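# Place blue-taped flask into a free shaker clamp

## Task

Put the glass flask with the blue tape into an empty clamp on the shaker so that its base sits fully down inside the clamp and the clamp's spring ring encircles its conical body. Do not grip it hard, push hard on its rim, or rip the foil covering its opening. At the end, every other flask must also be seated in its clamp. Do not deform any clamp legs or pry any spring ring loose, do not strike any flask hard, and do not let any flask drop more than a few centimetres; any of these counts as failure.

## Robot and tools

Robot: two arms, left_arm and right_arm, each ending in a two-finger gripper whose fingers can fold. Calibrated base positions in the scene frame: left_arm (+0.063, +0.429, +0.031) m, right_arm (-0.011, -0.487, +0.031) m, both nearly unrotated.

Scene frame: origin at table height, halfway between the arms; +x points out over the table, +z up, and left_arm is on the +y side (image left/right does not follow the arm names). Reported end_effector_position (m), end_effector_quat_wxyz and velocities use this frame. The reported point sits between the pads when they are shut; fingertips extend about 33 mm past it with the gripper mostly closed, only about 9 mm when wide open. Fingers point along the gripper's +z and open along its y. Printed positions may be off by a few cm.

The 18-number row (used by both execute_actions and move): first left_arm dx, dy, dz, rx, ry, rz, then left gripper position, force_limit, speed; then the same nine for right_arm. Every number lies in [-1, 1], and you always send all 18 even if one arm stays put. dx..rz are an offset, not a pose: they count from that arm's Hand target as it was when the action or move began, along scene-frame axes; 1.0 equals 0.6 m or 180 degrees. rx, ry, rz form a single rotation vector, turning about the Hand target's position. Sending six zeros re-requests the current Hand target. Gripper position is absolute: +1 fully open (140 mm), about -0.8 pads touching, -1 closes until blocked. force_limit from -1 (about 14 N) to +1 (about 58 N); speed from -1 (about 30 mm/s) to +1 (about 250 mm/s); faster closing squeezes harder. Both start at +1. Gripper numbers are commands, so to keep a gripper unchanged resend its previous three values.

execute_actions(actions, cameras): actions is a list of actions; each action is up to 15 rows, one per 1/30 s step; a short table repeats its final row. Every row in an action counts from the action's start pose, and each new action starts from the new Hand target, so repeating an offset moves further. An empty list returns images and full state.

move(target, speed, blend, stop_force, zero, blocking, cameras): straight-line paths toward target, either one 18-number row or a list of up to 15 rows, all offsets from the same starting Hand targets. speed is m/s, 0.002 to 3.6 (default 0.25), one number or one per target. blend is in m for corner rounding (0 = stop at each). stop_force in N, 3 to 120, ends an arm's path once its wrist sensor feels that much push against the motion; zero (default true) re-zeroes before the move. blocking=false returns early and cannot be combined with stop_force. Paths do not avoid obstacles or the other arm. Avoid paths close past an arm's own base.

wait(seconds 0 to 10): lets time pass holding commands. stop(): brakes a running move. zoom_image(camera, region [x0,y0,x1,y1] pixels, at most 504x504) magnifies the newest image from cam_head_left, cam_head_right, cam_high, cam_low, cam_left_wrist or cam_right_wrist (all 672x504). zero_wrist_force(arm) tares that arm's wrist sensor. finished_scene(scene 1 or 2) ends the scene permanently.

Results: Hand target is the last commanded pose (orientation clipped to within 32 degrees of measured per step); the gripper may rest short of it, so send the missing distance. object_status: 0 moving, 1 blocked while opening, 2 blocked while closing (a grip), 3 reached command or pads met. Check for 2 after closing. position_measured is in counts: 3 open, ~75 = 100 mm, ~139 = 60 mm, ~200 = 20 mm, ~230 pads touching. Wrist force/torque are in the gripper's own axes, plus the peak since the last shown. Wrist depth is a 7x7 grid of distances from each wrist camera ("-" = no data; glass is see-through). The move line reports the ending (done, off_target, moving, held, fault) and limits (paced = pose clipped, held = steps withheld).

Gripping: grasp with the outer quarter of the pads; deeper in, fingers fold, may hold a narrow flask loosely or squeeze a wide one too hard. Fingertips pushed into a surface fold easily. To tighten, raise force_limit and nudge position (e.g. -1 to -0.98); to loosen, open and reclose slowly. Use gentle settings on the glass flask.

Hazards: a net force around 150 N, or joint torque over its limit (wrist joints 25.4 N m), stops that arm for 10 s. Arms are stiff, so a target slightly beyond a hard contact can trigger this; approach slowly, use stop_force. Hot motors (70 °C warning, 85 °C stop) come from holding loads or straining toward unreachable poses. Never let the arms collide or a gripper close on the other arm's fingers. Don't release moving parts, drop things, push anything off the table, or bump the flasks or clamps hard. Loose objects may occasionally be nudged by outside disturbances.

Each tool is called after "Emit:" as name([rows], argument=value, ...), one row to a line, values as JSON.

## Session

Emit:
execute_actions(actions=[])

Emit:
zoom_image(camera="cam_head_left", region=[250, 190, 500, 360])

Emit:
zoom_image(camera="cam_high", region=[190, 70, 440, 240])

Scene clock: 0.00 s.
left_arm: end_effector_position=(+0.4830, +0.4519, +0.2276) position_measured=3 object_status=3 end_effector_quat_wxyz=(-0.405, +0.402, +0.803, -0.172) | right_arm: end_effector_position=(+0.4879, -0.1457, +0.3433) position_measured=3 object_status=3 end_effector_quat_wxyz=(-0.018, +0.805, -0.129, +0.579)
Joint positions: left_arm=[-0.166 -1.069 1.246 -0.84 -1.671 0.788] | right_arm=[0.76 -1.417 2.124 -3.344 -2.389 3.715]
Joint velocities: within noise
Joint torques (N m): no reading
Motor temperatures (°C): left_arm=[33 29 31 37 39 37] | right_arm=[31 27 33 40 39 37]
Wrist force (N): no reading
Wrist torque (N m): no reading
Wrist force, peak (N): no reading
Wrist depth (mm): cam_left_wrist=[2032 378 443 2091 453 406 1146 / 2176 1417 479 576 427 361 313 / 2798 2951 1825 484 400 341 298 / - 135 2112 457 366 150 124 / - 2292 525 410 362 315 107 / 2564 2505 476 406 346 300 275 / - 360 415 396 327 288 -] | cam_right_wrist=[2079 2079 2079 2079 1445 1436 - / 2116 2194 2394 2236 2604 2548 2418 / 2443 2394 2443 2443 1991 2061 2174 / 109 141 2135 2061 2097 - 117 / 110 1975 209 535 544 509 111 / 187 202 363 295 462 446 287 / 202 283 285 280 291 404 -]
Hand target: left_arm +0.4830, +0.4519, +0.2276; -0.405, +0.402, +0.803, -0.172 | right_arm +0.4879, -0.1457, +0.3433; -0.018, +0.805, -0.129, +0.579
Tool commands: left_gripper/position=+1.0 left_gripper/force_limit=+1.0 left_gripper/speed=+1.0 right_gripper/position=+1.0 right_gripper/force_limit=+1.0 right_gripper/speed=+1.0
camera_calibration:
cam_left_wrist: T_world_to_cam=[[0.518039, 0.603039, -0.606614, -0.376465], [0.603553, -0.760239, -0.240334, 0.104571], [-0.606102, -0.241621, -0.757799, 0.72088], [0, 0, 0, 1]] pos_world=[0.568836, 0.480702, 0.343044]
cam_right_wrist: T_world_to_cam=[[-0.186596, -0.96892, -0.162409, 0.014828], [-0.619568, 0.244351, -0.745941, 0.593747], [0.762441, -0.038566, -0.645907, -0.0122587], [0, 0, 0, 1]] pos_world=[0.37998, -0.131188, 0.43739]

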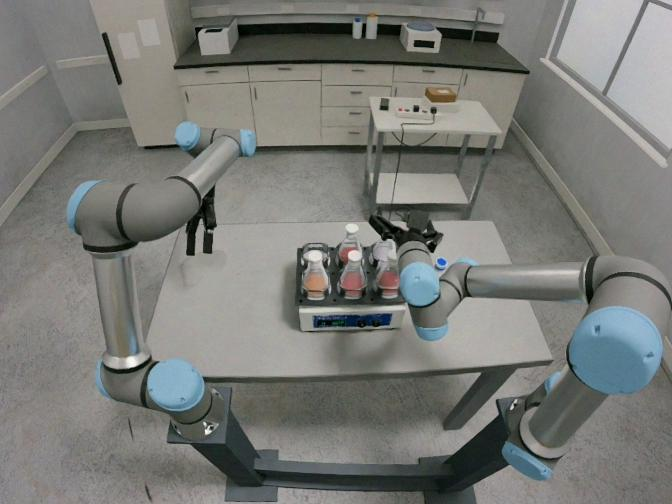

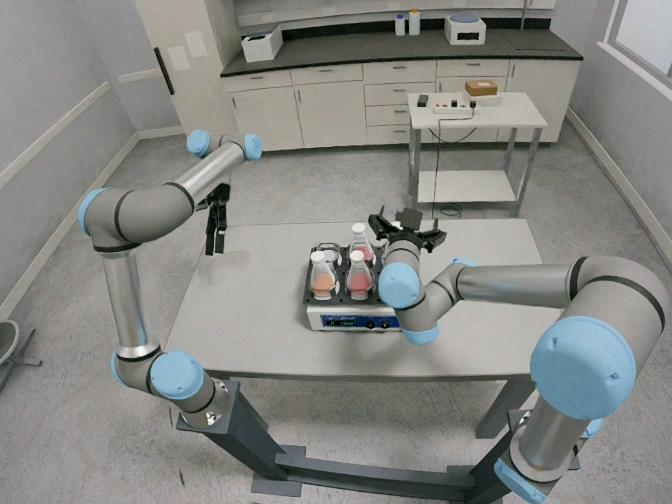

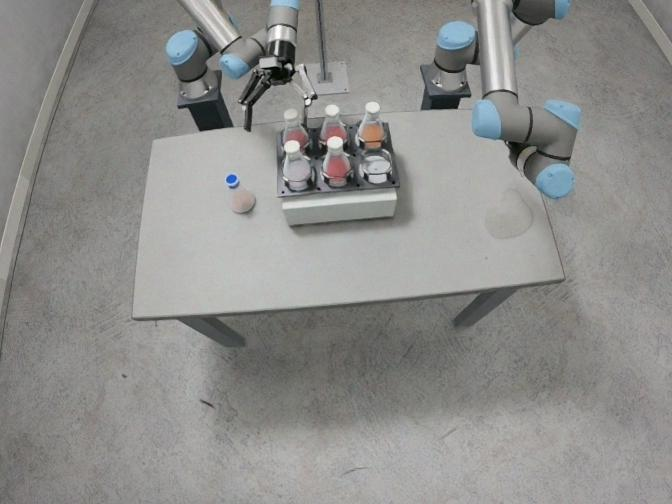

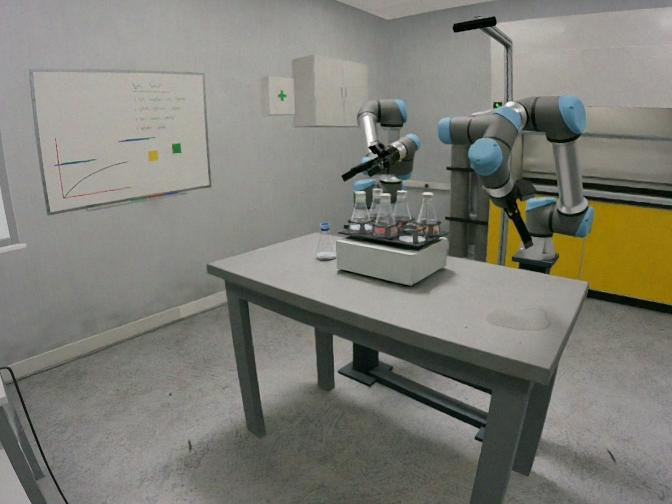

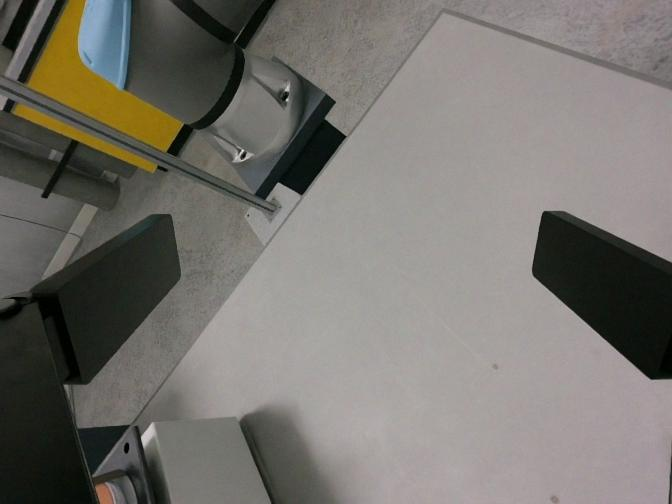

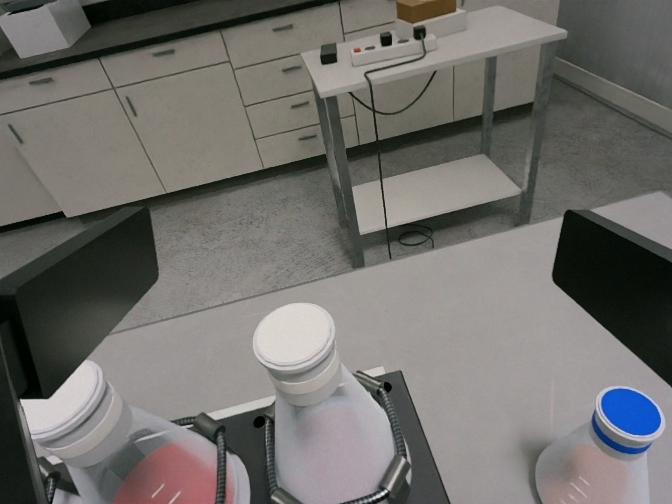

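Scaled by 2.016 from the camera's 672x504 image, which has a finer 960x720 frame.

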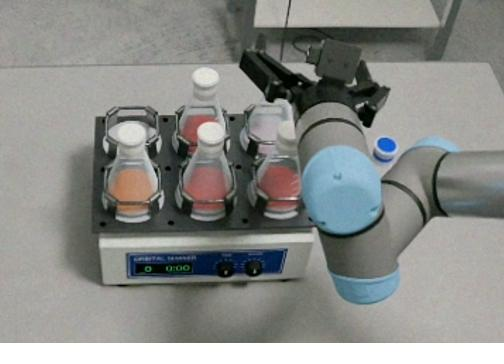

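Scaled by 2.016 from the camera's 672x504 image, which has a finer 960x720 frame.

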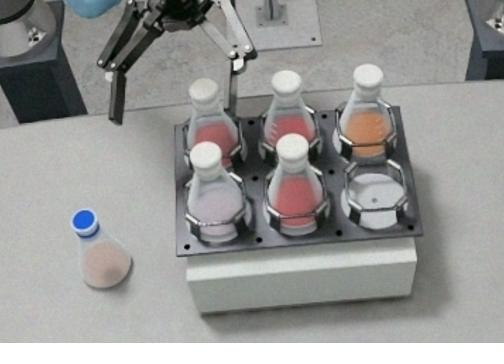

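Emit:
move([
  [-0.03,-0.05,0.287,0.0587,-0.138,0.137,1,1,1,0.01,-0.2,0.25,0,0,0,1,1,1],
  [-0.163,-0.62,0.287,0.1174,-0.2763,0.2743,1,1,1,0.01,-0.265,0.1,-0.169,0.375,0.303,1,1,1],
], speed=0.3, blend=0.03, cameras=["cam_left_wrist","cam_right_wrist","cam_head_left"])

Scene clock: 22.87 s.
left_arm: end_effector_position=(+0.3853, +0.0799, +0.3998) position_measured=3 object_status=3 end_effector_quat_wxyz=(+0.000, +0.000, +1.000, +0.000) | right_arm: end_effector_position=(+0.4939, -0.3046, +0.4033) position_measured=3 object_status=3 end_effector_quat_wxyz=(+0.001, +0.924, +0.382, +0.000)
Joint positions: left_arm=[-1.085 -1.629 1.389 -1.33 -1.571 -1.109] | right_arm=[0.101 -1.475 1.222 -1.319 -1.572 2.455]
Joint torques (N m): left_arm=[-2.93 -31.74 -18.79 -0.8 -1.43 -0.64] | right_arm=[-10.48 -33.46 -26.67 -1.77 0.84 0.15]
Wrist force (N): left_arm=[-0.1 0.3 -0.7] | right_arm=[0.9 2.4 1.5]
Wrist torque (N m): left_arm=[0.14 0.11 0.06] | right_arm=[0.35 0.07 -0.04]
Wrist force, peak (N): left_arm=[-2.1 1.9 1.2] | right_arm=[1.4 2.7 2.1]
Wrist depth (mm): cam_left_wrist=[476 482 476 477 477 478 482 / 502 395 379 396 503 512 509 / 520 376 371 375 524 541 541 / - 135 413 421 429 150 124 / - 323 444 451 621 612 102 / 675 661 675 1766 667 699 - / - 1873 1958 1995 2032 2013 -] | cam_right_wrist=[334 334 472 477 477 478 482 / 506 364 505 500 447 510 507 / 534 - 531 523 - 544 524 / 113 132 574 578 578 564 117 / 109 1612 603 624 629 1693 112 / 1717 1681 750 - 1669 1717 1705 / 1769 590 664 1769 1823 1823 -]
Hand target: left_arm +0.3852, +0.0799, +0.3998; +0.000, +0.000, +1.000, +0.000 | right_arm +0.4939, -0.3047, +0.4033; +0.001, +0.924, +0.382, +0.000
Off the commanded pose: left_arm 0.000 m, 0 deg | right_arm 0.000 m, 0 deg.
move: done
camera_calibration:
cam_left_wrist: T_world_to_cam=[[0.0175945, 0.999819, 0.00727334, -0.0813412], [0.930233, -0.0190359, 0.366475, -0.505545], [0.366547, 0.000317962, -0.930399, 0.377252], [0, 0, 0, 1]] pos_world=[0.333425, 0.071583, 0.536857]
cam_right_wrist: T_world_to_cam=[[0.716707, -0.697354, 0.00538818, -0.559399], [-0.651077, -0.666337, 0.363448, -0.0281508], [-0.249862, -0.263994, -0.931599, 0.562368], [0, 0, 0, 1]] pos_world=[0.523111, -0.260395, 0.537147]
Images, in order (width x height): cam_head_left 672x504, cam_left_wrist 672x504, cam_right_wrist 672x504.

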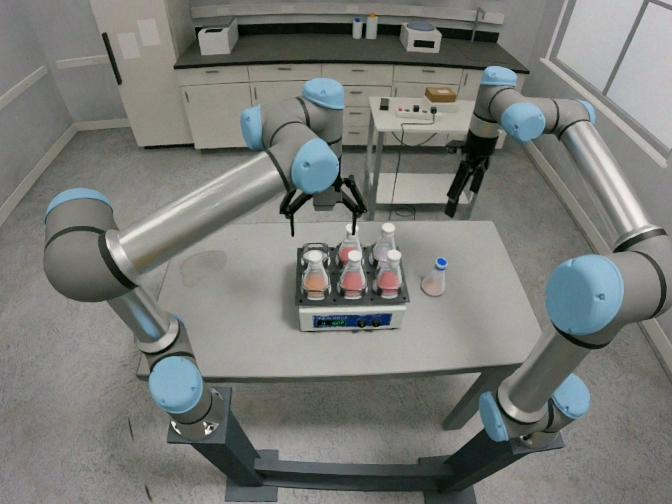

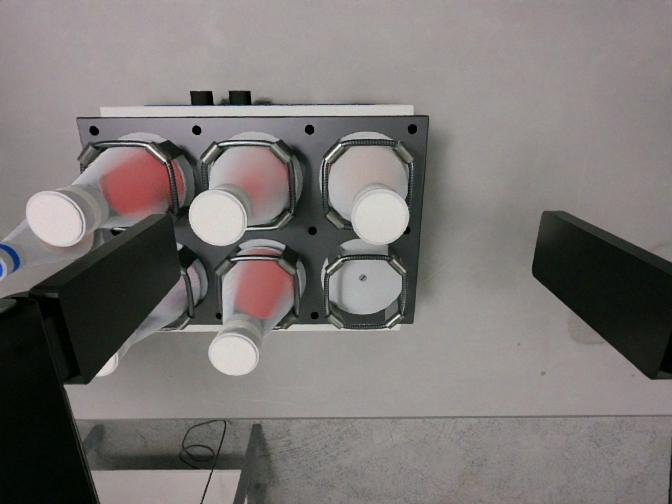

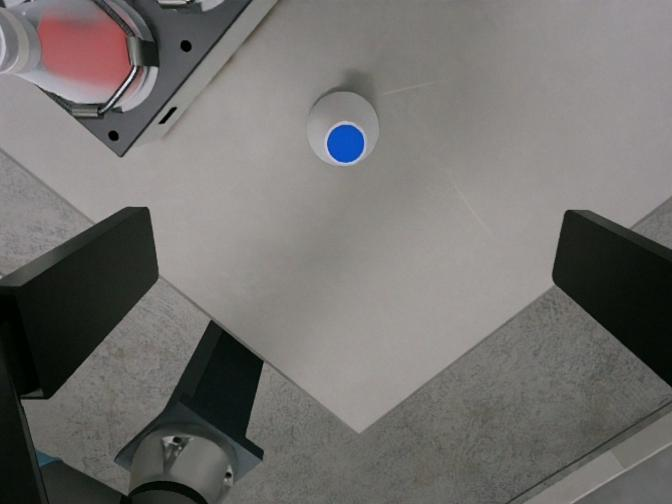

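Emit:
move([
  [0,0.35,0,0,0,0,1,1,1,0.006,-0.0017,-0.339,0,0,0,1,1,1],
  [0,0.35,0,0,0,0,0.2,1,1,0.006,-0.0017,-0.339,0,0,0,0.2,-1,0],
], cameras=["cam_right_wrist","cam_high","cam_low"])

Emit:
zoom_image(camera="cam_low", region=[280, 150, 370, 280])

Emit:
zoom_image(camera="cam_high", region=[190, 110, 290, 220])

Scene clock: 36.57 s.
left_arm: end_effector_position=(+0.3852, +0.2899, +0.3998) position_measured=104 object_status=3 end_effector_quat_wxyz=(+0.000, +0.000, +1.000, +0.000) | right_arm: end_effector_position=(+0.4975, -0.3057, +0.1999) position_measured=104 object_status=0 end_effector_quat_wxyz=(+0.001, +0.924, +0.382, +0.000)
Joint positions: left_arm=[-0.772 -1.928 1.619 -1.26 -1.571 -0.796] | right_arm=[0.098 -1.463 1.734 -1.842 -1.572 2.453]
Joint torques (N m): left_arm=[5.85 -13.53 -32.49 -4.92 1.3 2.13] | right_arm=[0.96 -42.66 -18.57 -4.32 0.59 1.35]
Wrist force (N): left_arm=[-0.1 0.4 -0.8] | right_arm=[0.8 2.4 1.2]
Wrist torque (N m): left_arm=[0.15 0.11 0.22] | right_arm=[0.36 0.12 0.07]
Wrist force, peak (N): left_arm=[0.2 3.4 -0.9] | right_arm=[0.7 2.5 4.4]
Wrist depth (mm): cam_left_wrist=[480 477 479 478 479 480 494 / 389 397 500 504 507 510 1372 / 368 374 529 533 536 544 1427 / 267 414 137 579 576 128 1517 / - 87 614 626 630 109 89 / - 60 675 673 671 - - / - - 1995 1976 2013 - -] | cam_right_wrist=[206 265 295 298 296 297 297 / 249 316 318 308 313 315 314 / 331 330 330 192 330 329 334 / 352 342 343 346 353 118 357 / - 75 367 385 379 109 88 / - - 409 404 416 - 62 / - - 425 436 440 - -]
Hand target: left_arm +0.3852, +0.2899, +0.3998; +0.000, +0.000, +1.000, +0.000 | right_arm +0.4975, -0.3057, +0.1999; +0.001, +0.924, +0.382, +0.000
Off the commanded pose: left_arm 0.000 m, 0 deg | right_arm 0.000 m, 0 deg.
move: done
camera_calibration:
cam_right_wrist: T_world_to_cam=[[0.716673, -0.69739, 0.00525418, -0.561667], [-0.651033, -0.666295, 0.363603, 0.0472556], [-0.250072, -0.264005, -0.931539, 0.373552], [0, 0, 0, 1]] pos_world=[0.526711, -0.261595, 0.333747]
Images, in order (width x height): cam_high 672x504, cam_low 672x504, cam_right_wrist 672x504.

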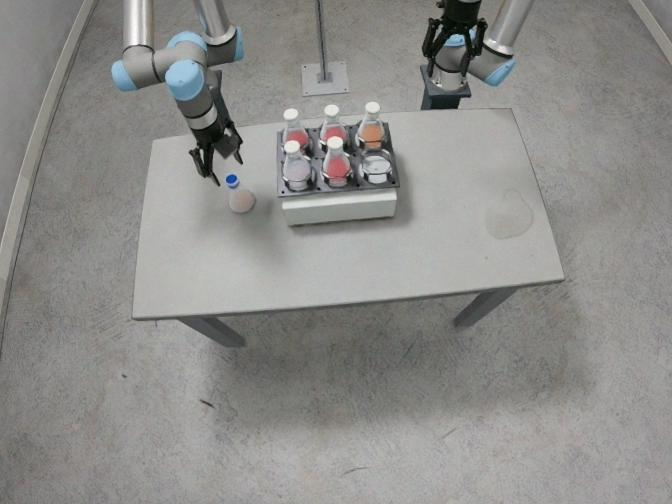

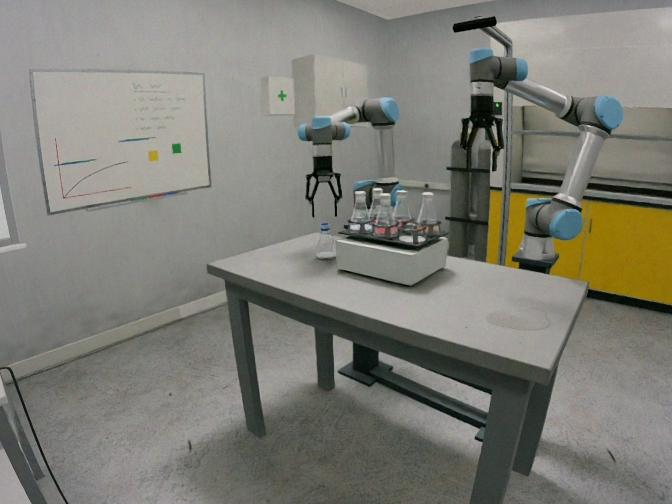

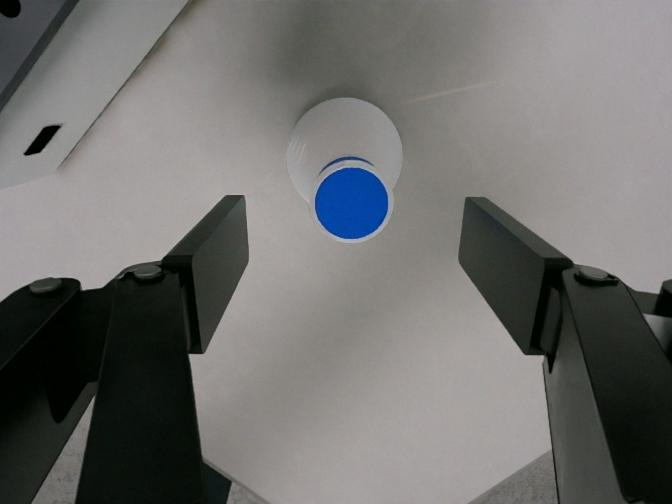

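Scaled by 3.877 from the camera's 672x504 image, which has a finer 960x720 frame.

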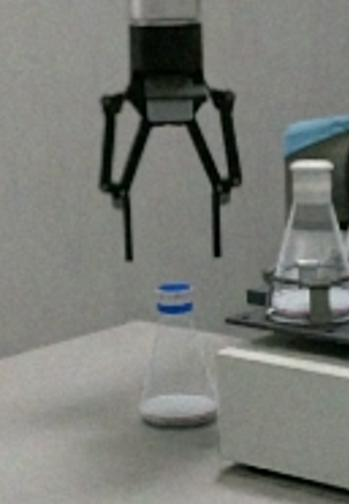

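Scaled by 4.582 from the camera's 672x504 image, which has a finer 960x720 frame.

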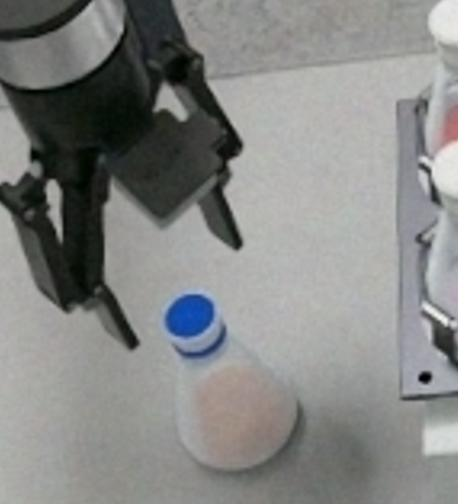

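Emit:
move(target=[0,0,0,0,0,0,0.2,1,1,0,0,-0.0805,0,0,0,0.2,-1,0], speed=0.1, stop_force=5, cameras=["cam_head_right","cam_right_wrist"])

Emit:
execute_actions([
  [[0,0,0,0,0,0,0.2,1,1,0,0,0,0,0,0,-1,-1,-1]],
  [[0,0,0,0,0,0,0.2,1,1,0,0,0,0,0,0,-1,-1,-1]],
  [[0,0,0,0,0,0,0.2,1,1,0,0,0,0,0,0,-1,-1,-1]],
], cameras=["cam_low"])

Scene clock: 48.47 s.
left_arm: end_effector_position=(+0.3852, +0.2899, +0.3998) position_measured=104 object_status=3 end_effector_quat_wxyz=(+0.000, +0.000, +1.000, +0.000) | right_arm: end_effector_position=(+0.4975, -0.3057, +0.1516) position_measured=104 object_status=3 end_effector_quat_wxyz=(+0.001, +0.924, +0.382, +0.000)
Joint positions: left_arm=[-0.772 -1.928 1.619 -1.26 -1.571 -0.796] | right_arm=[0.098 -1.425 1.821 -1.967 -1.572 2.453]
Joint torques (N m): left_arm=[5.93 -15.27 -31.13 -4.81 1.42 1.98] | right_arm=[8.24 -43.44 -32.52 -4.22 0.55 1.11]
Wrist force (N): left_arm=[0.0 0.2 -1.0] | right_arm=[1.0 2.5 1.6]
Wrist torque (N m): left_arm=[0.12 0.09 0.22] | right_arm=[0.40 0.04 0.08]
Wrist force, peak (N): left_arm=[-0.1 0.3 -1.1] | right_arm=[1.0 2.3 2.9]
Wrist depth (mm): cam_left_wrist=[474 473 481 476 482 474 477 / 398 395 499 508 509 508 1338 / 364 379 476 - 541 543 1399 / 383 412 136 593 570 128 1620 / - 88 610 624 623 109 89 / - 60 667 675 665 - - / - - 1958 1923 1995 - -] | cam_right_wrist=[205 249 251 252 253 253 254 / 249 271 267 266 267 267 267 / 282 284 279 144 282 284 286 / 302 293 133 151 298 128 300 / - 75 322 325 325 110 88 / - - 347 347 347 - 62 / - - 376 376 374 - -]
Hand target: left_arm +0.3852, +0.2899, +0.3998; +0.000, +0.000, +1.000, +0.000 | right_arm +0.4975, -0.3057, +0.1516; +0.001, +0.924, +0.382, +0.000
Off the commanded pose: left_arm 0.000 m, 0 deg | right_arm 0.000 m, 0 deg.
move: done
camera_calibration:
cam_right_wrist: T_world_to_cam=[[0.716673, -0.69739, 0.00525418, -0.561343], [-0.651033, -0.666295, 0.363603, 0.0648842], [-0.250072, -0.264005, -0.931539, 0.328585], [0, 0, 0, 1]] pos_world=[0.526711, -0.261495, 0.285447]
Images, in order (width x height): cam_head_right 672x504, cam_right_wrist 672x504.

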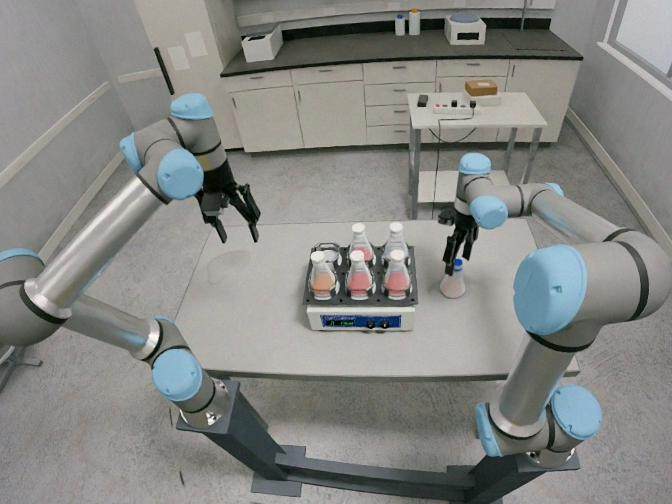

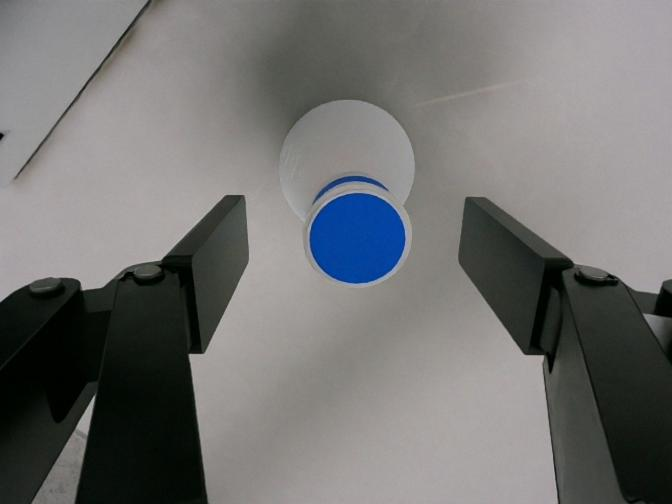

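Scene clock: 50.17 s.
left_arm: end_effector_position=(+0.3852, +0.2899, +0.3998) position_measured=104 object_status=3 end_effector_quat_wxyz=(+0.000, +0.000, +1.000, +0.000) | right_arm: end_effector_position=(+0.4975, -0.3057, +0.1516) position_measured=173 object_status=2 end_effector_quat_wxyz=(+0.001, +0.924, +0.382, +0.000)
Joint positions: left_arm=[-0.772 -1.928 1.619 -1.26 -1.571 -0.796] | right_arm=[0.098 -1.425 1.821 -1.967 -1.572 2.453]
Joint torques (N m): left_arm=[4.92 -14.68 -32.51 -4.87 1.42 2.27] | right_arm=[7.58 -41.84 -32.49 -3.77 1.27 1.21]
Wrist force (N): left_arm=[-0.1 0.3 -0.7] | right_arm=[0.7 2.7 0.4]
Wrist torque (N m): left_arm=[0.12 0.09 0.23] | right_arm=[0.36 0.09 0.09]
Wrist force, peak (N): left_arm=[-0.2 0.3 -1.1] | right_arm=[1.2 2.5 1.5]
Wrist depth (mm): cam_left_wrist=[476 479 474 469 477 480 478 / 397 395 503 509 507 508 517 / 367 378 523 540 532 543 1427 / 388 - 137 571 157 117 1539 / - 87 595 - 610 108 89 / - 60 671 688 675 - - / - - 1906 1958 1995 - -] | cam_right_wrist=[205 252 253 254 254 254 253 / 237 266 267 260 267 271 268 / - 285 282 158 277 282 283 / 303 297 106 151 127 298 302 / - 81 76 322 119 87 79 / - 74 - 347 - - 68 / - - - 370 - - -]
Hand target: left_arm +0.3852, +0.2899, +0.3998; +0.000, +0.000, +1.000, +0.000 | right_arm +0.4975, -0.3057, +0.1516; +0.001, +0.924, +0.382, +0.000
Off the commanded pose: left_arm 0.000 m, 0 deg | right_arm 0.000 m, 0 deg.
Step readings (end_effector_position of left_arm | right_arm):
0: (+0.3852, +0.2899, +0.3998) | (+0.4975, -0.3057, +0.1516)
1: (+0.3852, +0.2899, +0.3998) | (+0.4975, -0.3057, +0.1516)
2: (+0.3852, +0.2899, +0.3998) | (+0.4975, -0.3057, +0.1516)
4: (+0.3852, +0.2899, +0.3998) | (+0.4975, -0.3057, +0.1516)
8: (+0.3852, +0.2899, +0.3998) | (+0.4975, -0.3057, +0.1516)
15: (+0.3852, +0.2899, +0.3998) | (+0.4975, -0.3057, +0.1516)
16: (+0.3852, +0.2899, +0.3998) | (+0.4975, -0.3057, +0.1516)
17: (+0.3852, +0.2899, +0.3998) | (+0.4975, -0.3057, +0.1516)
19: (+0.3852, +0.2899, +0.3998) | (+0.4975, -0.3057, +0.1516)
23: (+0.3852, +0.2899, +0.3998) | (+0.4975, -0.3057, +0.1516)
30: (+0.3852, +0.2899, +0.3998) | (+0.4975, -0.3057, +0.1516)
31: (+0.3852, +0.2899, +0.3998) | (+0.4975, -0.3057, +0.1516)
32: (+0.3852, +0.2899, +0.3998) | (+0.4975, -0.3057, +0.1516)
34: (+0.3852, +0.2899, +0.3998) | (+0.4975, -0.3057, +0.1516)
38: (+0.3852, +0.2899, +0.3998) | (+0.4975, -0.3057, +0.1516)
45: (+0.3852, +0.2899, +0.3998) | (+0.4975, -0.3057, +0.1516)
Images, in order (width x height): cam_low 672x504.

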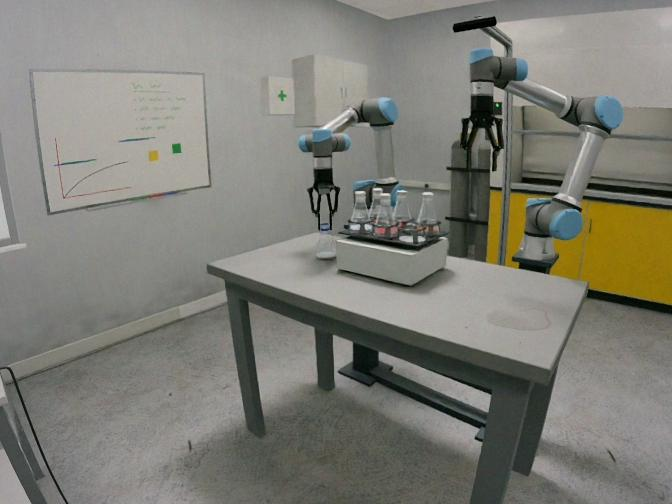

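Emit:
move([
  [0,0,0,0,0,0,0.2,1,1,0,0,0.1,0,0,0,-1,-1,-1],
  [0,0,0,0,0,0,0.2,1,1,-0.3658,0,0.1,0,0,0,-1,-1,-1],
  [0,0,0,0,0,0,0.2,1,1,-0.3658,0.5095,0.1,0,0,0,-1,-1,-1],
  [0,0,0,0,0,0,0.2,1,1,-0.3658,0.5095,0.015,0,0,0,-1,-1,-1],
], speed=[0.1,0.15,0.15,0.08], blend=[0.03,0.03,0.01,0], cameras=["cam_head_left","cam_head_right","cam_high"])

Scene clock: 61.07 s.
left_arm: end_effector_position=(+0.3852, +0.2899, +0.3998) position_measured=104 object_status=3 end_effector_quat_wxyz=(+0.000, +0.000, +1.000, +0.000) | right_arm: end_effector_position=(+0.2780, +0.0000, +0.1605) position_measured=173 object_status=2 end_effector_quat_wxyz=(+0.001, +0.924, +0.382, +0.000)
Joint positions: left_arm=[-0.772 -1.928 1.619 -1.26 -1.571 -0.796] | right_arm=[0.803 -1.371 1.731 -1.931 -1.572 3.157]
Joint torques (N m): left_arm=[4.64 -14.92 -32 -4.87 1.26 2.06] | right_arm=[-13.04 -45.4 -35.11 -1.3 1.08 -0.5]
Wrist force (N): left_arm=[-0.1 0.5 -0.8] | right_arm=[1.3 2.1 2.9]
Wrist torque (N m): left_arm=[0.18 0.10 0.22] | right_arm=[0.30 0.02 0.08]
Wrist force, peak (N): left_arm=[-0.2 0.4 -1.2] | right_arm=[0.9 1.9 5.1]
Wrist depth (mm): cam_left_wrist=[462 471 477 478 479 479 1338 / 397 397 500 495 507 517 1399 / 366 378 529 539 543 533 1417 / 384 413 137 585 567 117 1550 / - 88 603 621 628 109 89 / - 60 671 671 671 - - / - - 1941 1923 1976 - -] | cam_right_wrist=[261 259 260 260 157 131 117 / 1102 275 275 269 213 144 - / 1162 1173 291 159 288 185 - / 1241 1241 99 151 128 206 192 / - 81 76 334 119 87 79 / - 74 - 1445 - - 68 / - - - 1529 - - -]
Hand target: left_arm +0.3852, +0.2899, +0.3998; +0.000, +0.000, +1.000, +0.000 | right_arm +0.2780, +0.0000, +0.1606; +0.001, +0.924, +0.382, +0.000
Off the commanded pose: left_arm 0.000 m, 0 deg | right_arm 0.000 m, 0 deg.
move: done
Images, in order (width x height): cam_head_left 672x504, cam_head_right 672x504, cam_high 672x504.

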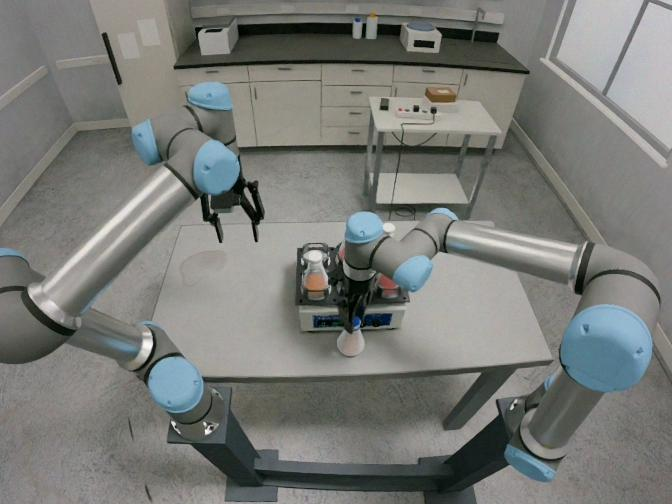

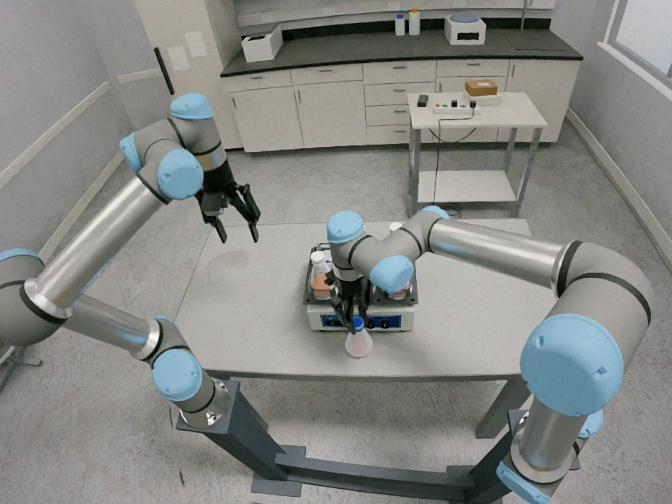

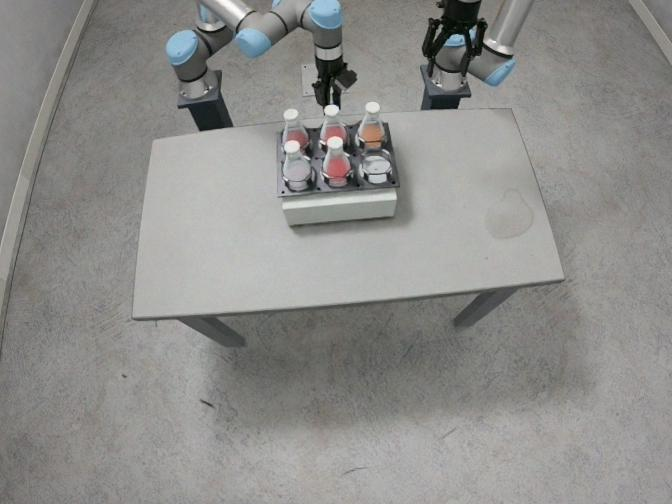

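Emit:
move(target=[0,0,0,0,0,0,0.2,1,1,0,0,-0.02,0,0,0,-1,-1,-1], speed=0.015, stop_force=3)

Emit:
execute_actions([
  [[0,0,0,0,0,0,0.2,1,1,0,0,0,0,0,0,0.3,-1,-0.5]],
  [[0,0,0,0,0,0,0.2,1,1,0,0,0,0,0,0,0.3,-1,-0.5]],
])

Emit:
move([
  [0,0,0,0,0,0,0.2,1,1,0,0,0.12,0,0,0,0.3,-1,-0.5],
  [0,0,0,0,0,0,0.2,1,1,0,-0.5,0.12,0,0,0,0.3,-1,-0.5],
], speed=[0.1,0.3], cameras=["cam_head_left"])

Emit:
move(target=[-0.0953,-0.4832,-0.11,0,0,0,0.2,1,-1,0,-0.15,0,0,0,0,0.3,-1,-0.5], speed=0.25, cameras=["cam_left_wrist","cam_head_left","cam_head_right"])

Scene clock: 72.80 s.
left_arm: end_effector_position=(+0.3852, +0.2899, +0.3998) position_measured=104 object_status=3 end_effector_quat_wxyz=(+0.000, +0.000, +1.000, +0.000) | right_arm: end_effector_position=(+0.2780, +0.0000, +0.1517) position_measured=173 object_status=2 end_effector_quat_wxyz=(+0.001, +0.924, +0.382, +0.000)
Joint positions: left_arm=[-0.772 -1.928 1.619 -1.26 -1.571 -0.796] | right_arm=[0.802 -1.363 1.746 -1.953 -1.572 3.157]
Joint torques (N m): left_arm=[5.64 -14.96 -31.79 -4.77 1.21 1.85] | right_arm=[-9.21 -47.68 -34.64 -4.42 1.1 1.27]
Wrist force (N): left_arm=[0.0 0.3 -1.0] | right_arm=[1.1 2.0 2.7]
Wrist torque (N m): left_arm=[0.13 0.07 0.22] | right_arm=[0.28 0.04 0.07]
Wrist force, peak (N): left_arm=[-0.2 0.3 -1.2] | right_arm=[-0.2 3.2 -6.8]
Wrist depth (mm): cam_left_wrist=[464 470 473 479 477 480 487 / 394 398 497 499 507 513 523 / 368 379 537 539 524 540 1417 / 385 410 136 571 573 128 1539 / - 88 617 - - 109 89 / - 60 675 677 677 - - / - - 2013 1941 2052 - -] | cam_right_wrist=[251 252 253 252 152 - - / 1087 268 268 261 216 136 - / 1145 1134 283 159 267 172 146 / 1222 1209 101 150 128 227 178 / - 81 76 322 - 87 79 / - 74 - 1394 - - 68 / - - - 1549 - - -]
Hand target: left_arm +0.3852, +0.2899, +0.3998; +0.000, +0.000, +1.000, +0.000 | right_arm +0.2780, +0.0000, +0.1517; +0.001, +0.924, +0.382, +0.000 (not the last commanded pose)
Off the commanded pose: left_arm 0.000 m, 0 deg | right_arm 0.003 m, 0 deg.
move: contact (right_arm)

Scene clock: 74.00 s.
left_arm: end_effector_position=(+0.3852, +0.2899, +0.3998) position_measured=104 object_status=3 end_effector_quat_wxyz=(+0.000, +0.000, +1.000, +0.000) | right_arm: end_effector_position=(+0.2780, +0.0000, +0.1517) position_measured=91 object_status=3 end_effector_quat_wxyz=(+0.001, +0.924, +0.382, +0.000)
Joint positions: left_arm=[-0.772 -1.928 1.619 -1.26 -1.571 -0.796] | right_arm=[0.802 -1.363 1.746 -1.953 -1.572 3.157]
Joint torques (N m): left_arm=[5.25 -14.78 -31.85 -4.85 1.35 1.95] | right_arm=[-5.5 -40.43 -29.29 -3.7 1.07 1.33]
Wrist force (N): left_arm=[0.0 0.5 -0.7] | right_arm=[1.2 2.4 1.5]
Wrist torque (N m): left_arm=[0.17 0.08 0.22] | right_arm=[0.35 0.03 0.08]
Wrist force, peak (N): left_arm=[-0.2 0.3 -1.1] | right_arm=[1.0 2.3 2.9]
Wrist depth (mm): cam_left_wrist=[470 476 493 474 480 478 477 / 395 399 494 510 508 514 520 / 370 365 404 531 531 536 1455 / 381 414 136 579 140 118 1528 / - 87 619 - 643 108 89 / - 60 673 684 - - - / - - 1976 1941 1995 - -] | cam_right_wrist=[252 253 252 251 152 126 124 / 1067 266 266 258 183 155 133 / 1162 1145 277 176 276 170 142 / 1203 104 295 151 298 128 175 / - 80 1302 1234 324 111 77 / - - 1411 1445 349 - 62 / - - 1519 1519 668 - -]
Hand target: left_arm +0.3852, +0.2899, +0.3998; +0.000, +0.000, +1.000, +0.000 | right_arm +0.2780, +0.0000, +0.1517; +0.001, +0.924, +0.382, +0.000
Off the commanded pose: left_arm 0.000 m, 0 deg | right_arm 0.000 m, 0 deg.
Step readings (end_effector_position of left_arm | right_arm):
0: (+0.3852, +0.2899, +0.3998) | (+0.2780, +0.0000, +0.1517)
1: (+0.3852, +0.2899, +0.3998) | (+0.2780, +0.0000, +0.1517)
2: (+0.3852, +0.2899, +0.3998) | (+0.2780, +0.0000, +0.1517)
4: (+0.3852, +0.2899, +0.3998) | (+0.2780, +0.0000, +0.1517)
8: (+0.3852, +0.2899, +0.3998) | (+0.2780, +0.0000, +0.1517)
15: (+0.3852, +0.2899, +0.3998) | (+0.2780, +0.0000, +0.1517)
16: (+0.3852, +0.2899, +0.3998) | (+0.2780, +0.0000, +0.1517)
17: (+0.3852, +0.2899, +0.3998) | (+0.2780, +0.0000, +0.1517)
19: (+0.3852, +0.2899, +0.3998) | (+0.2780, +0.0000, +0.1517)
23: (+0.3852, +0.2899, +0.3998) | (+0.2780, +0.0000, +0.1517)
30: (+0.3852, +0.2899, +0.3998) | (+0.2780, +0.0000, +0.1517)

Scene clock: 76.43 s.
left_arm: end_effector_position=(+0.3852, +0.2899, +0.3998) position_measured=104 object_status=3 end_effector_quat_wxyz=(+0.000, +0.000, +1.000, +0.000) | right_arm: end_effector_position=(+0.2780, -0.2999, +0.2237) position_measured=91 object_status=3 end_effector_quat_wxyz=(+0.001, +0.924, +0.382, +0.000)
Joint positions: left_arm=[-0.772 -1.928 1.619 -1.26 -1.571 -0.796] | right_arm=[0.183 -1.985 2.107 -1.693 -1.572 2.538]
Joint torques (N m): left_arm=[6.37 -13.94 -31.02 -4.79 1.37 1.85] | right_arm=[-8.67 -10.73 -30.95 -3.96 -1.22 -1.28]
Wrist force (N): left_arm=[-0.1 0.4 -0.9] | right_arm=[1.1 2.3 1.2]
Wrist torque (N m): left_arm=[0.16 0.10 0.22] | right_arm=[0.34 0.06 0.01]
Wrist force, peak (N): left_arm=[-0.3 0.4 -1.1] | right_arm=[-1.5 4.7 1.7]
Wrist depth (mm): cam_left_wrist=[470 480 477 470 479 477 478 / 398 397 502 515 506 506 519 / 366 376 398 - 529 544 1427 / 387 408 136 570 157 128 1506 / - 88 621 639 641 109 89 / - 60 675 680 673 - - / - - 2071 1976 1923 - -] | cam_right_wrist=[324 319 316 318 319 319 320 / 1156 330 329 332 338 332 336 / 1215 1215 366 361 356 356 358 / 1281 104 1288 - 375 127 372 / - 80 806 660 414 111 77 / - - 531 592 1481 - 62 / - - 392 428 1580 - -]
Hand target: left_arm +0.3852, +0.2899, +0.3998; +0.000, +0.000, +1.000, +0.000 | right_arm +0.2780, -0.3000, +0.2237; +0.001, +0.924, +0.382, +0.000
Off the commanded pose: left_arm 0.000 m, 0 deg | right_arm 0.000 m, 0 deg.
move: done
Images, in order (width x height): cam_head_left 672x504.

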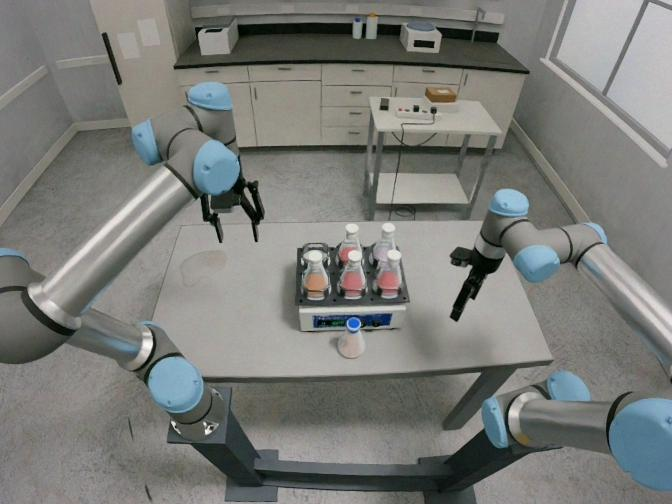

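Scene clock: 78.13 s.
left_arm: end_effector_position=(+0.3281, +0.0000, +0.3339) position_measured=104 object_status=3 end_effector_quat_wxyz=(+0.000, +0.000, +1.000, +0.000) | right_arm: end_effector_position=(+0.2780, -0.3900, +0.2237) position_measured=91 object_status=3 end_effector_quat_wxyz=(+0.000, +0.924, +0.382, +0.000)
Joint positions: left_arm=[-1.261 -1.583 1.514 -1.502 -1.572 -1.285] | right_arm=[-0.122 -2.106 2.168 -1.633 -1.572 2.232]
Joint torques (N m): left_arm=[-1.37 -22.14 -21.59 -1.73 0.63 1.27] | right_arm=[11.18 6.95 -35.68 -4.28 0.27 1.21]
Wrist force (N): left_arm=[-0.1 0.2 -0.8] | right_arm=[0.8 2.0 1.3]
Wrist torque (N m): left_arm=[0.12 0.10 0.06] | right_arm=[0.30 0.10 0.00]
Wrist force, peak (N): left_arm=[-0.9 3.1 -1.8] | right_arm=[0.4 2.9 1.4]
Wrist depth (mm): cam_left_wrist=[418 422 424 417 417 419 419 / 442 443 442 432 445 438 442 / 476 459 355 354 358 464 477 / 503 494 137 332 338 128 499 / - 87 366 320 385 109 89 / - 60 402 392 397 - - / - - 639 275 643 - -] | cam_right_wrist=[326 318 318 317 322 321 320 / 1162 334 336 337 335 338 335 / 1222 1247 353 357 355 366 369 / 1267 104 646 380 379 127 377 / - 80 523 1411 407 111 77 / - - 386 1519 1472 - 62 / - - 351 1612 1612 - -]
Hand target: left_arm +0.3281, -0.0001, +0.3338; +0.000, +0.000, +1.000, +0.000 | right_arm +0.2780, -0.3900, +0.2237; +0.001, +0.924, +0.382, +0.000
Off the commanded pose: left_arm 0.000 m, 0 deg | right_arm 0.000 m, 0 deg.
move: done
camera_calibration:
cam_left_wrist: T_world_to_cam=[[0.0175009, 0.999821, 0.00723954, -0.0000275371], [0.930201, -0.0189365, 0.366562, -0.429698], [0.366634, 0.00031904, -0.930365, 0.336798], [0, 0, 0, 1]] pos_world=[0.276225, -0.00821691, 0.470857]
Images, in order (width x height): cam_head_left 672x504, cam_head_right 672x504, cam_left_wrist 672x504.

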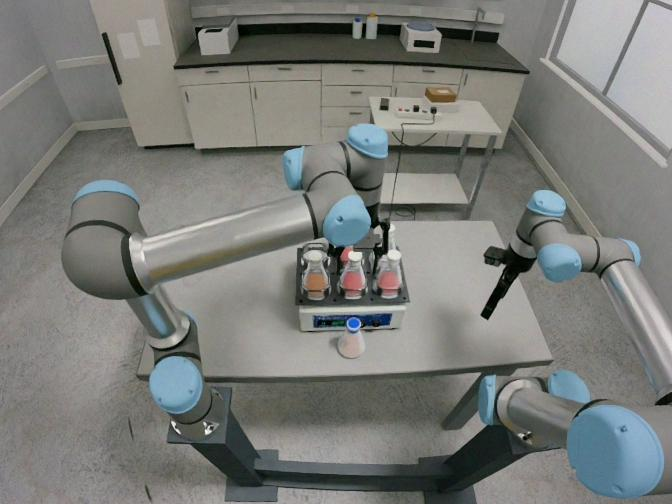

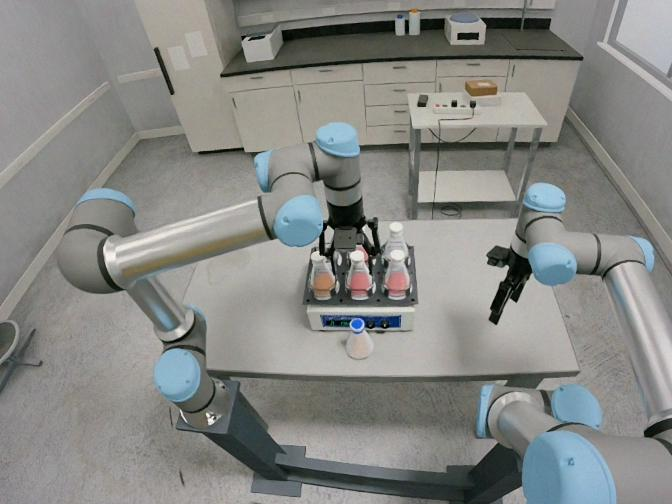

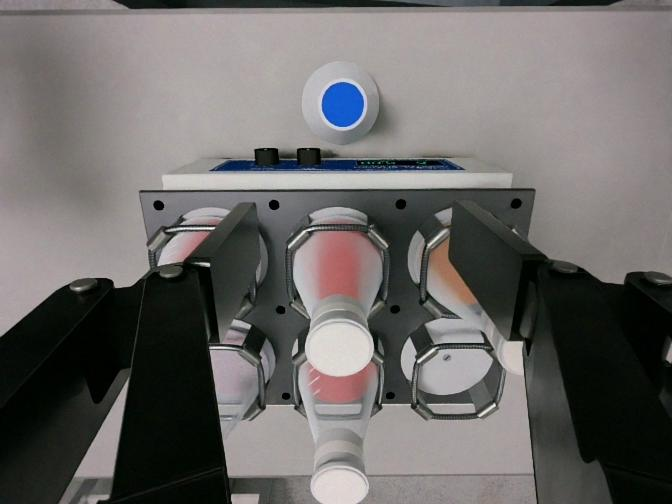

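Emit:
move([
  [-0.0802,0,0,0,0,0,0.2,1,-1,0,0,0,0,0,0,0.3,-1,-0.5],
  [-0.0802,0,-0.19,0,0,0,0.2,1,-1,0,0,0,0,0,0,0.3,-1,-0.5],
], speed=0.15, cameras=["cam_left_wrist"])

Scene clock: 86.87 s.
left_arm: end_effector_position=(+0.2799, -0.0001, +0.2198) position_measured=104 object_status=3 end_effector_quat_wxyz=(+0.000, +0.000, +1.000, +0.000) | right_arm: end_effector_position=(+0.2780, -0.3900, +0.2237) position_measured=91 object_status=3 end_effector_quat_wxyz=(+0.001, +0.924, +0.382, +0.000)
Joint positions: left_arm=[-1.359 -1.619 1.843 -1.794 -1.572 -1.384] | right_arm=[-0.122 -2.106 2.168 -1.633 -1.572 2.232]
Joint torques (N m): left_arm=[-4.59 -31.21 -23.2 -3.15 0.47 -1.95] | right_arm=[12.7 7.14 -35.41 -4.25 -1.21 -1.23]
Wrist force (N): left_arm=[0.0 0.2 -0.8] | right_arm=[0.9 2.1 1.4]
Wrist torque (N m): left_arm=[0.11 0.06 0.06] | right_arm=[0.33 0.07 0.00]
Wrist force, peak (N): left_arm=[-0.2 0.2 -3.1] | right_arm=[0.8 2.3 1.7]
Wrist depth (mm): cam_left_wrist=[1077 319 321 322 322 649 520 / 336 335 337 328 334 337 336 / 355 353 349 220 358 357 357 / 382 369 137 278 265 118 377 / - 87 247 248 250 109 89 / - 60 251 242 257 - - / - - 284 253 285 - -] | cam_right_wrist=[1097 318 318 319 318 315 320 / 1134 1197 333 338 337 338 337 / 1222 1234 352 355 359 355 357 / 1281 104 642 381 379 127 - / - 80 492 1411 406 110 77 / - - 390 1509 1529 - 62 / - - 348 1623 1601 - -]
Hand target: left_arm +0.2799, -0.0001, +0.2198; +0.000, +0.000, +1.000, +0.000 | right_arm +0.2780, -0.3900, +0.2237; +0.001, +0.924, +0.382, +0.000
Off the commanded pose: left_arm 0.000 m, 0 deg | right_arm 0.000 m, 0 deg.
move: done
camera_calibration:
cam_left_wrist: T_world_to_cam=[[0.0175588, 0.999819, 0.00736673, 0.00168299], [0.930234, -0.019037, 0.366473, -0.343053], [0.366547, 0.000417957, -0.930399, 0.248441], [0, 0, 0, 1]] pos_world=[0.228025, -0.00831721, 0.356857]
Images, in order (width x height): cam_left_wrist 672x504.

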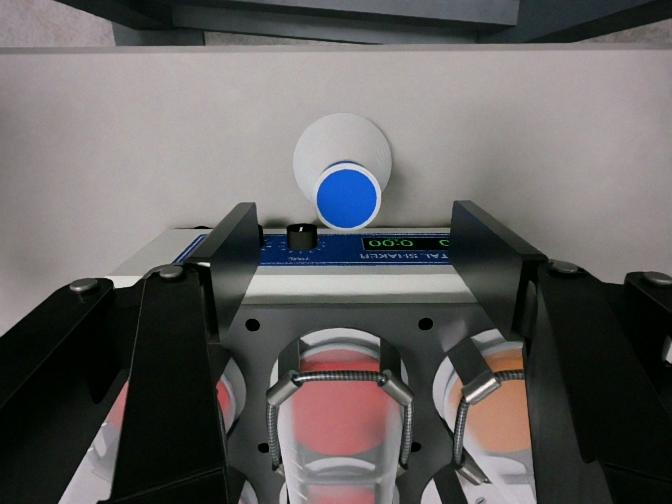

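Emit:
move(target=[0.002,0,-0.113,0,0,0,0.2,1,-1,0,0,0,0,0,0,0.3,-1,-0.5], speed=0.1, stop_force=5, cameras=["cam_left_wrist"])

Emit:
execute_actions([
  [[0,0,0,0,0,0,-1,-1,-1,0,0,0,0,0,0,0.3,-1,-0.5]],
  [[0,0,0,0,0,0,-1,-1,-1,0,0,0,0,0,0,0.3,-1,-0.5]],
  [[0,0,0,0,0,0,-1,-1,-1,0,0,0,0,0,0,0.3,-1,-0.5]],
], cameras=["cam_head_right"])

Scene clock: 95.00 s.
left_arm: end_effector_position=(+0.2812, +0.0000, +0.1520) position_measured=104 object_status=3 end_effector_quat_wxyz=(+0.000, +0.000, +1.000, +0.000) | right_arm: end_effector_position=(+0.2780, -0.3900, +0.2237) position_measured=91 object_status=3 end_effector_quat_wxyz=(+0.001, +0.924, +0.382, +0.000)
Joint positions: left_arm=[-1.357 -1.565 1.972 -1.977 -1.572 -1.381] | right_arm=[-0.122 -2.106 2.168 -1.633 -1.572 2.232]
Joint torques (N m): left_arm=[0.68 -32.72 -26.98 -4.92 1.07 0.31] | right_arm=[13.39 7.12 -36.07 -4.27 -1.1 -0.78]
Wrist force (N): left_arm=[-0.1 0.2 -0.9] | right_arm=[1.0 2.2 1.4]
Wrist torque (N m): left_arm=[0.11 0.09 0.06] | right_arm=[0.35 0.06 0.00]
Wrist force, peak (N): left_arm=[-0.2 0.3 -2.6] | right_arm=[0.9 2.4 1.6]
Wrist depth (mm): cam_left_wrist=[260 257 259 258 261 261 262 / 270 271 270 267 270 270 272 / 289 288 290 269 289 288 290 / 306 300 137 158 250 128 304 / - 88 203 216 204 109 89 / - 60 184 182 185 - - / - - 176 168 178 - -] | cam_right_wrist=[322 318 315 318 319 318 317 / 1162 334 338 336 336 338 336 / 1222 1222 351 357 356 361 358 / 1302 104 685 380 373 127 377 / - 80 511 1362 - 111 77 / - - 389 1463 1519 - 62 / - - 350 1612 1612 - -]
Hand target: left_arm +0.2811, -0.0001, +0.1520; +0.000, +0.000, +1.000, +0.000 | right_arm +0.2780, -0.3900, +0.2237; +0.001, +0.924, +0.382, +0.000
Off the commanded pose: left_arm 0.000 m, 0 deg | right_arm 0.000 m, 0 deg.
move: done
camera_calibration:
cam_left_wrist: T_world_to_cam=[[0.0175011, 0.999821, 0.00723765, 0.00221164], [0.930235, -0.018936, 0.366475, -0.319323], [0.366547, 0.000318985, -0.9304, 0.184919], [0, 0, 0, 1]] pos_world=[0.229225, -0.00831691, 0.289057]
Images, in order (width x height): cam_left_wrist 672x504.

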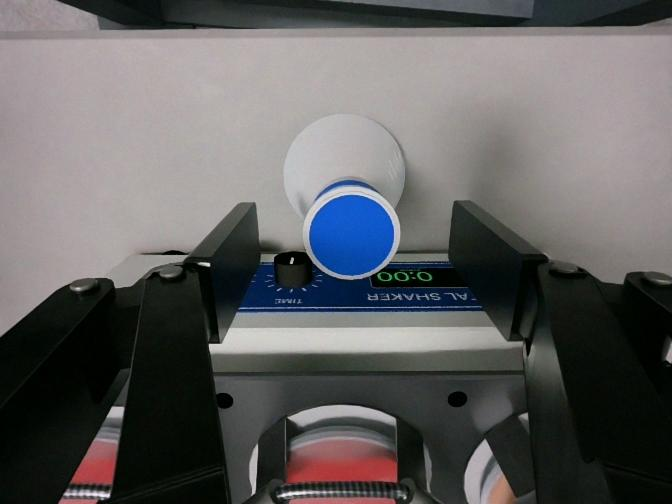

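Scene clock: 96.70 s.
left_arm: end_effector_position=(+0.2812, -0.0001, +0.1520) position_measured=173 object_status=2 end_effector_quat_wxyz=(+0.000, +0.000, +1.000, +0.000) | right_arm: end_effector_position=(+0.2780, -0.3900, +0.2237) position_measured=91 object_status=3 end_effector_quat_wxyz=(+0.001, +0.924, +0.382, +0.000)
Joint positions: left_arm=[-1.357 -1.565 1.972 -1.977 -1.572 -1.381] | right_arm=[-0.122 -2.106 2.168 -1.633 -1.572 2.232]
Joint torques (N m): left_arm=[-4.17 -31 -19.64 -4.08 1.31 -2.11] | right_arm=[12.63 7.85 -35.98 -4.19 -1.24 -0.66]
Wrist force (N): left_arm=[0.1 -0.6 -3.0] | right_arm=[0.9 1.9 1.5]
Wrist torque (N m): left_arm=[0.05 0.07 0.06] | right_arm=[0.27 0.07 0.00]
Wrist force, peak (N): left_arm=[0.0 -0.2 -3.4] | right_arm=[1.0 2.4 1.5]
Wrist depth (mm): cam_left_wrist=[260 260 257 258 260 260 261 / 270 269 271 267 271 271 272 / 288 287 287 268 286 290 289 / 307 299 299 155 129 273 310 / - 76 81 203 - 85 85 / - 69 - 182 - - - / - - - 168 - - -] | cam_right_wrist=[327 - 313 319 317 320 318 / 1185 340 335 335 328 337 335 / 1215 1222 344 358 357 359 357 / 1324 104 658 377 383 128 378 / - 80 511 1428 407 111 77 / - - 388 1500 1472 - 62 / - - 349 1612 1612 - -]
Hand target: left_arm +0.2811, -0.0001, +0.1520; +0.000, +0.000, +1.000, +0.000 | right_arm +0.2780, -0.3900, +0.2237; +0.001, +0.924, +0.382, +0.000
Off the commanded pose: left_arm 0.000 m, 0 deg | right_arm 0.000 m, 0 deg.
Step readings (end_effector_position of left_arm | right_arm):
0: (+0.2812, +0.0000, +0.1520) | (+0.2780, -0.3900, +0.2237)
1: (+0.2812, +0.0000, +0.1520) | (+0.2780, -0.3900, +0.2237)
2: (+0.2812, -0.0001, +0.1520) | (+0.2780, -0.3900, +0.2237)
4: (+0.2812, -0.0001, +0.1520) | (+0.2780, -0.3900, +0.2237)
8: (+0.2812, -0.0001, +0.1520) | (+0.2780, -0.3900, +0.2237)
15: (+0.2812, -0.0001, +0.1520) | (+0.2780, -0.3900, +0.2237)
16: (+0.2812, -0.0001, +0.1520) | (+0.2780, -0.3900, +0.2237)
17: (+0.2812, -0.0001, +0.1520) | (+0.2780, -0.3900, +0.2237)
19: (+0.2812, -0.0001, +0.1520) | (+0.2780, -0.3900, +0.2237)
23: (+0.2812, -0.0001, +0.1520) | (+0.2780, -0.3900, +0.2237)
30: (+0.2812, -0.0001, +0.1520) | (+0.2780, -0.3900, +0.2237)
31: (+0.2812, -0.0001, +0.1520) | (+0.2780, -0.3900, +0.2237)
32: (+0.2812, -0.0001, +0.1520) | (+0.2780, -0.3900, +0.2237)
34: (+0.2812, -0.0001, +0.1520) | (+0.2780, -0.3900, +0.2237)
38: (+0.2811, -0.0001, +0.1520) | (+0.2780, -0.3900, +0.2237)
45: (+0.2812, -0.0001, +0.1520) | (+0.2780, -0.3900, +0.2237)
Images, in order (width x height): cam_head_right 672x504.

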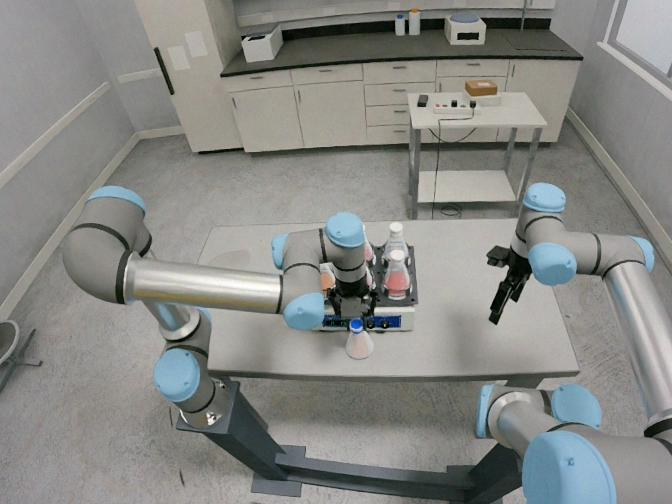

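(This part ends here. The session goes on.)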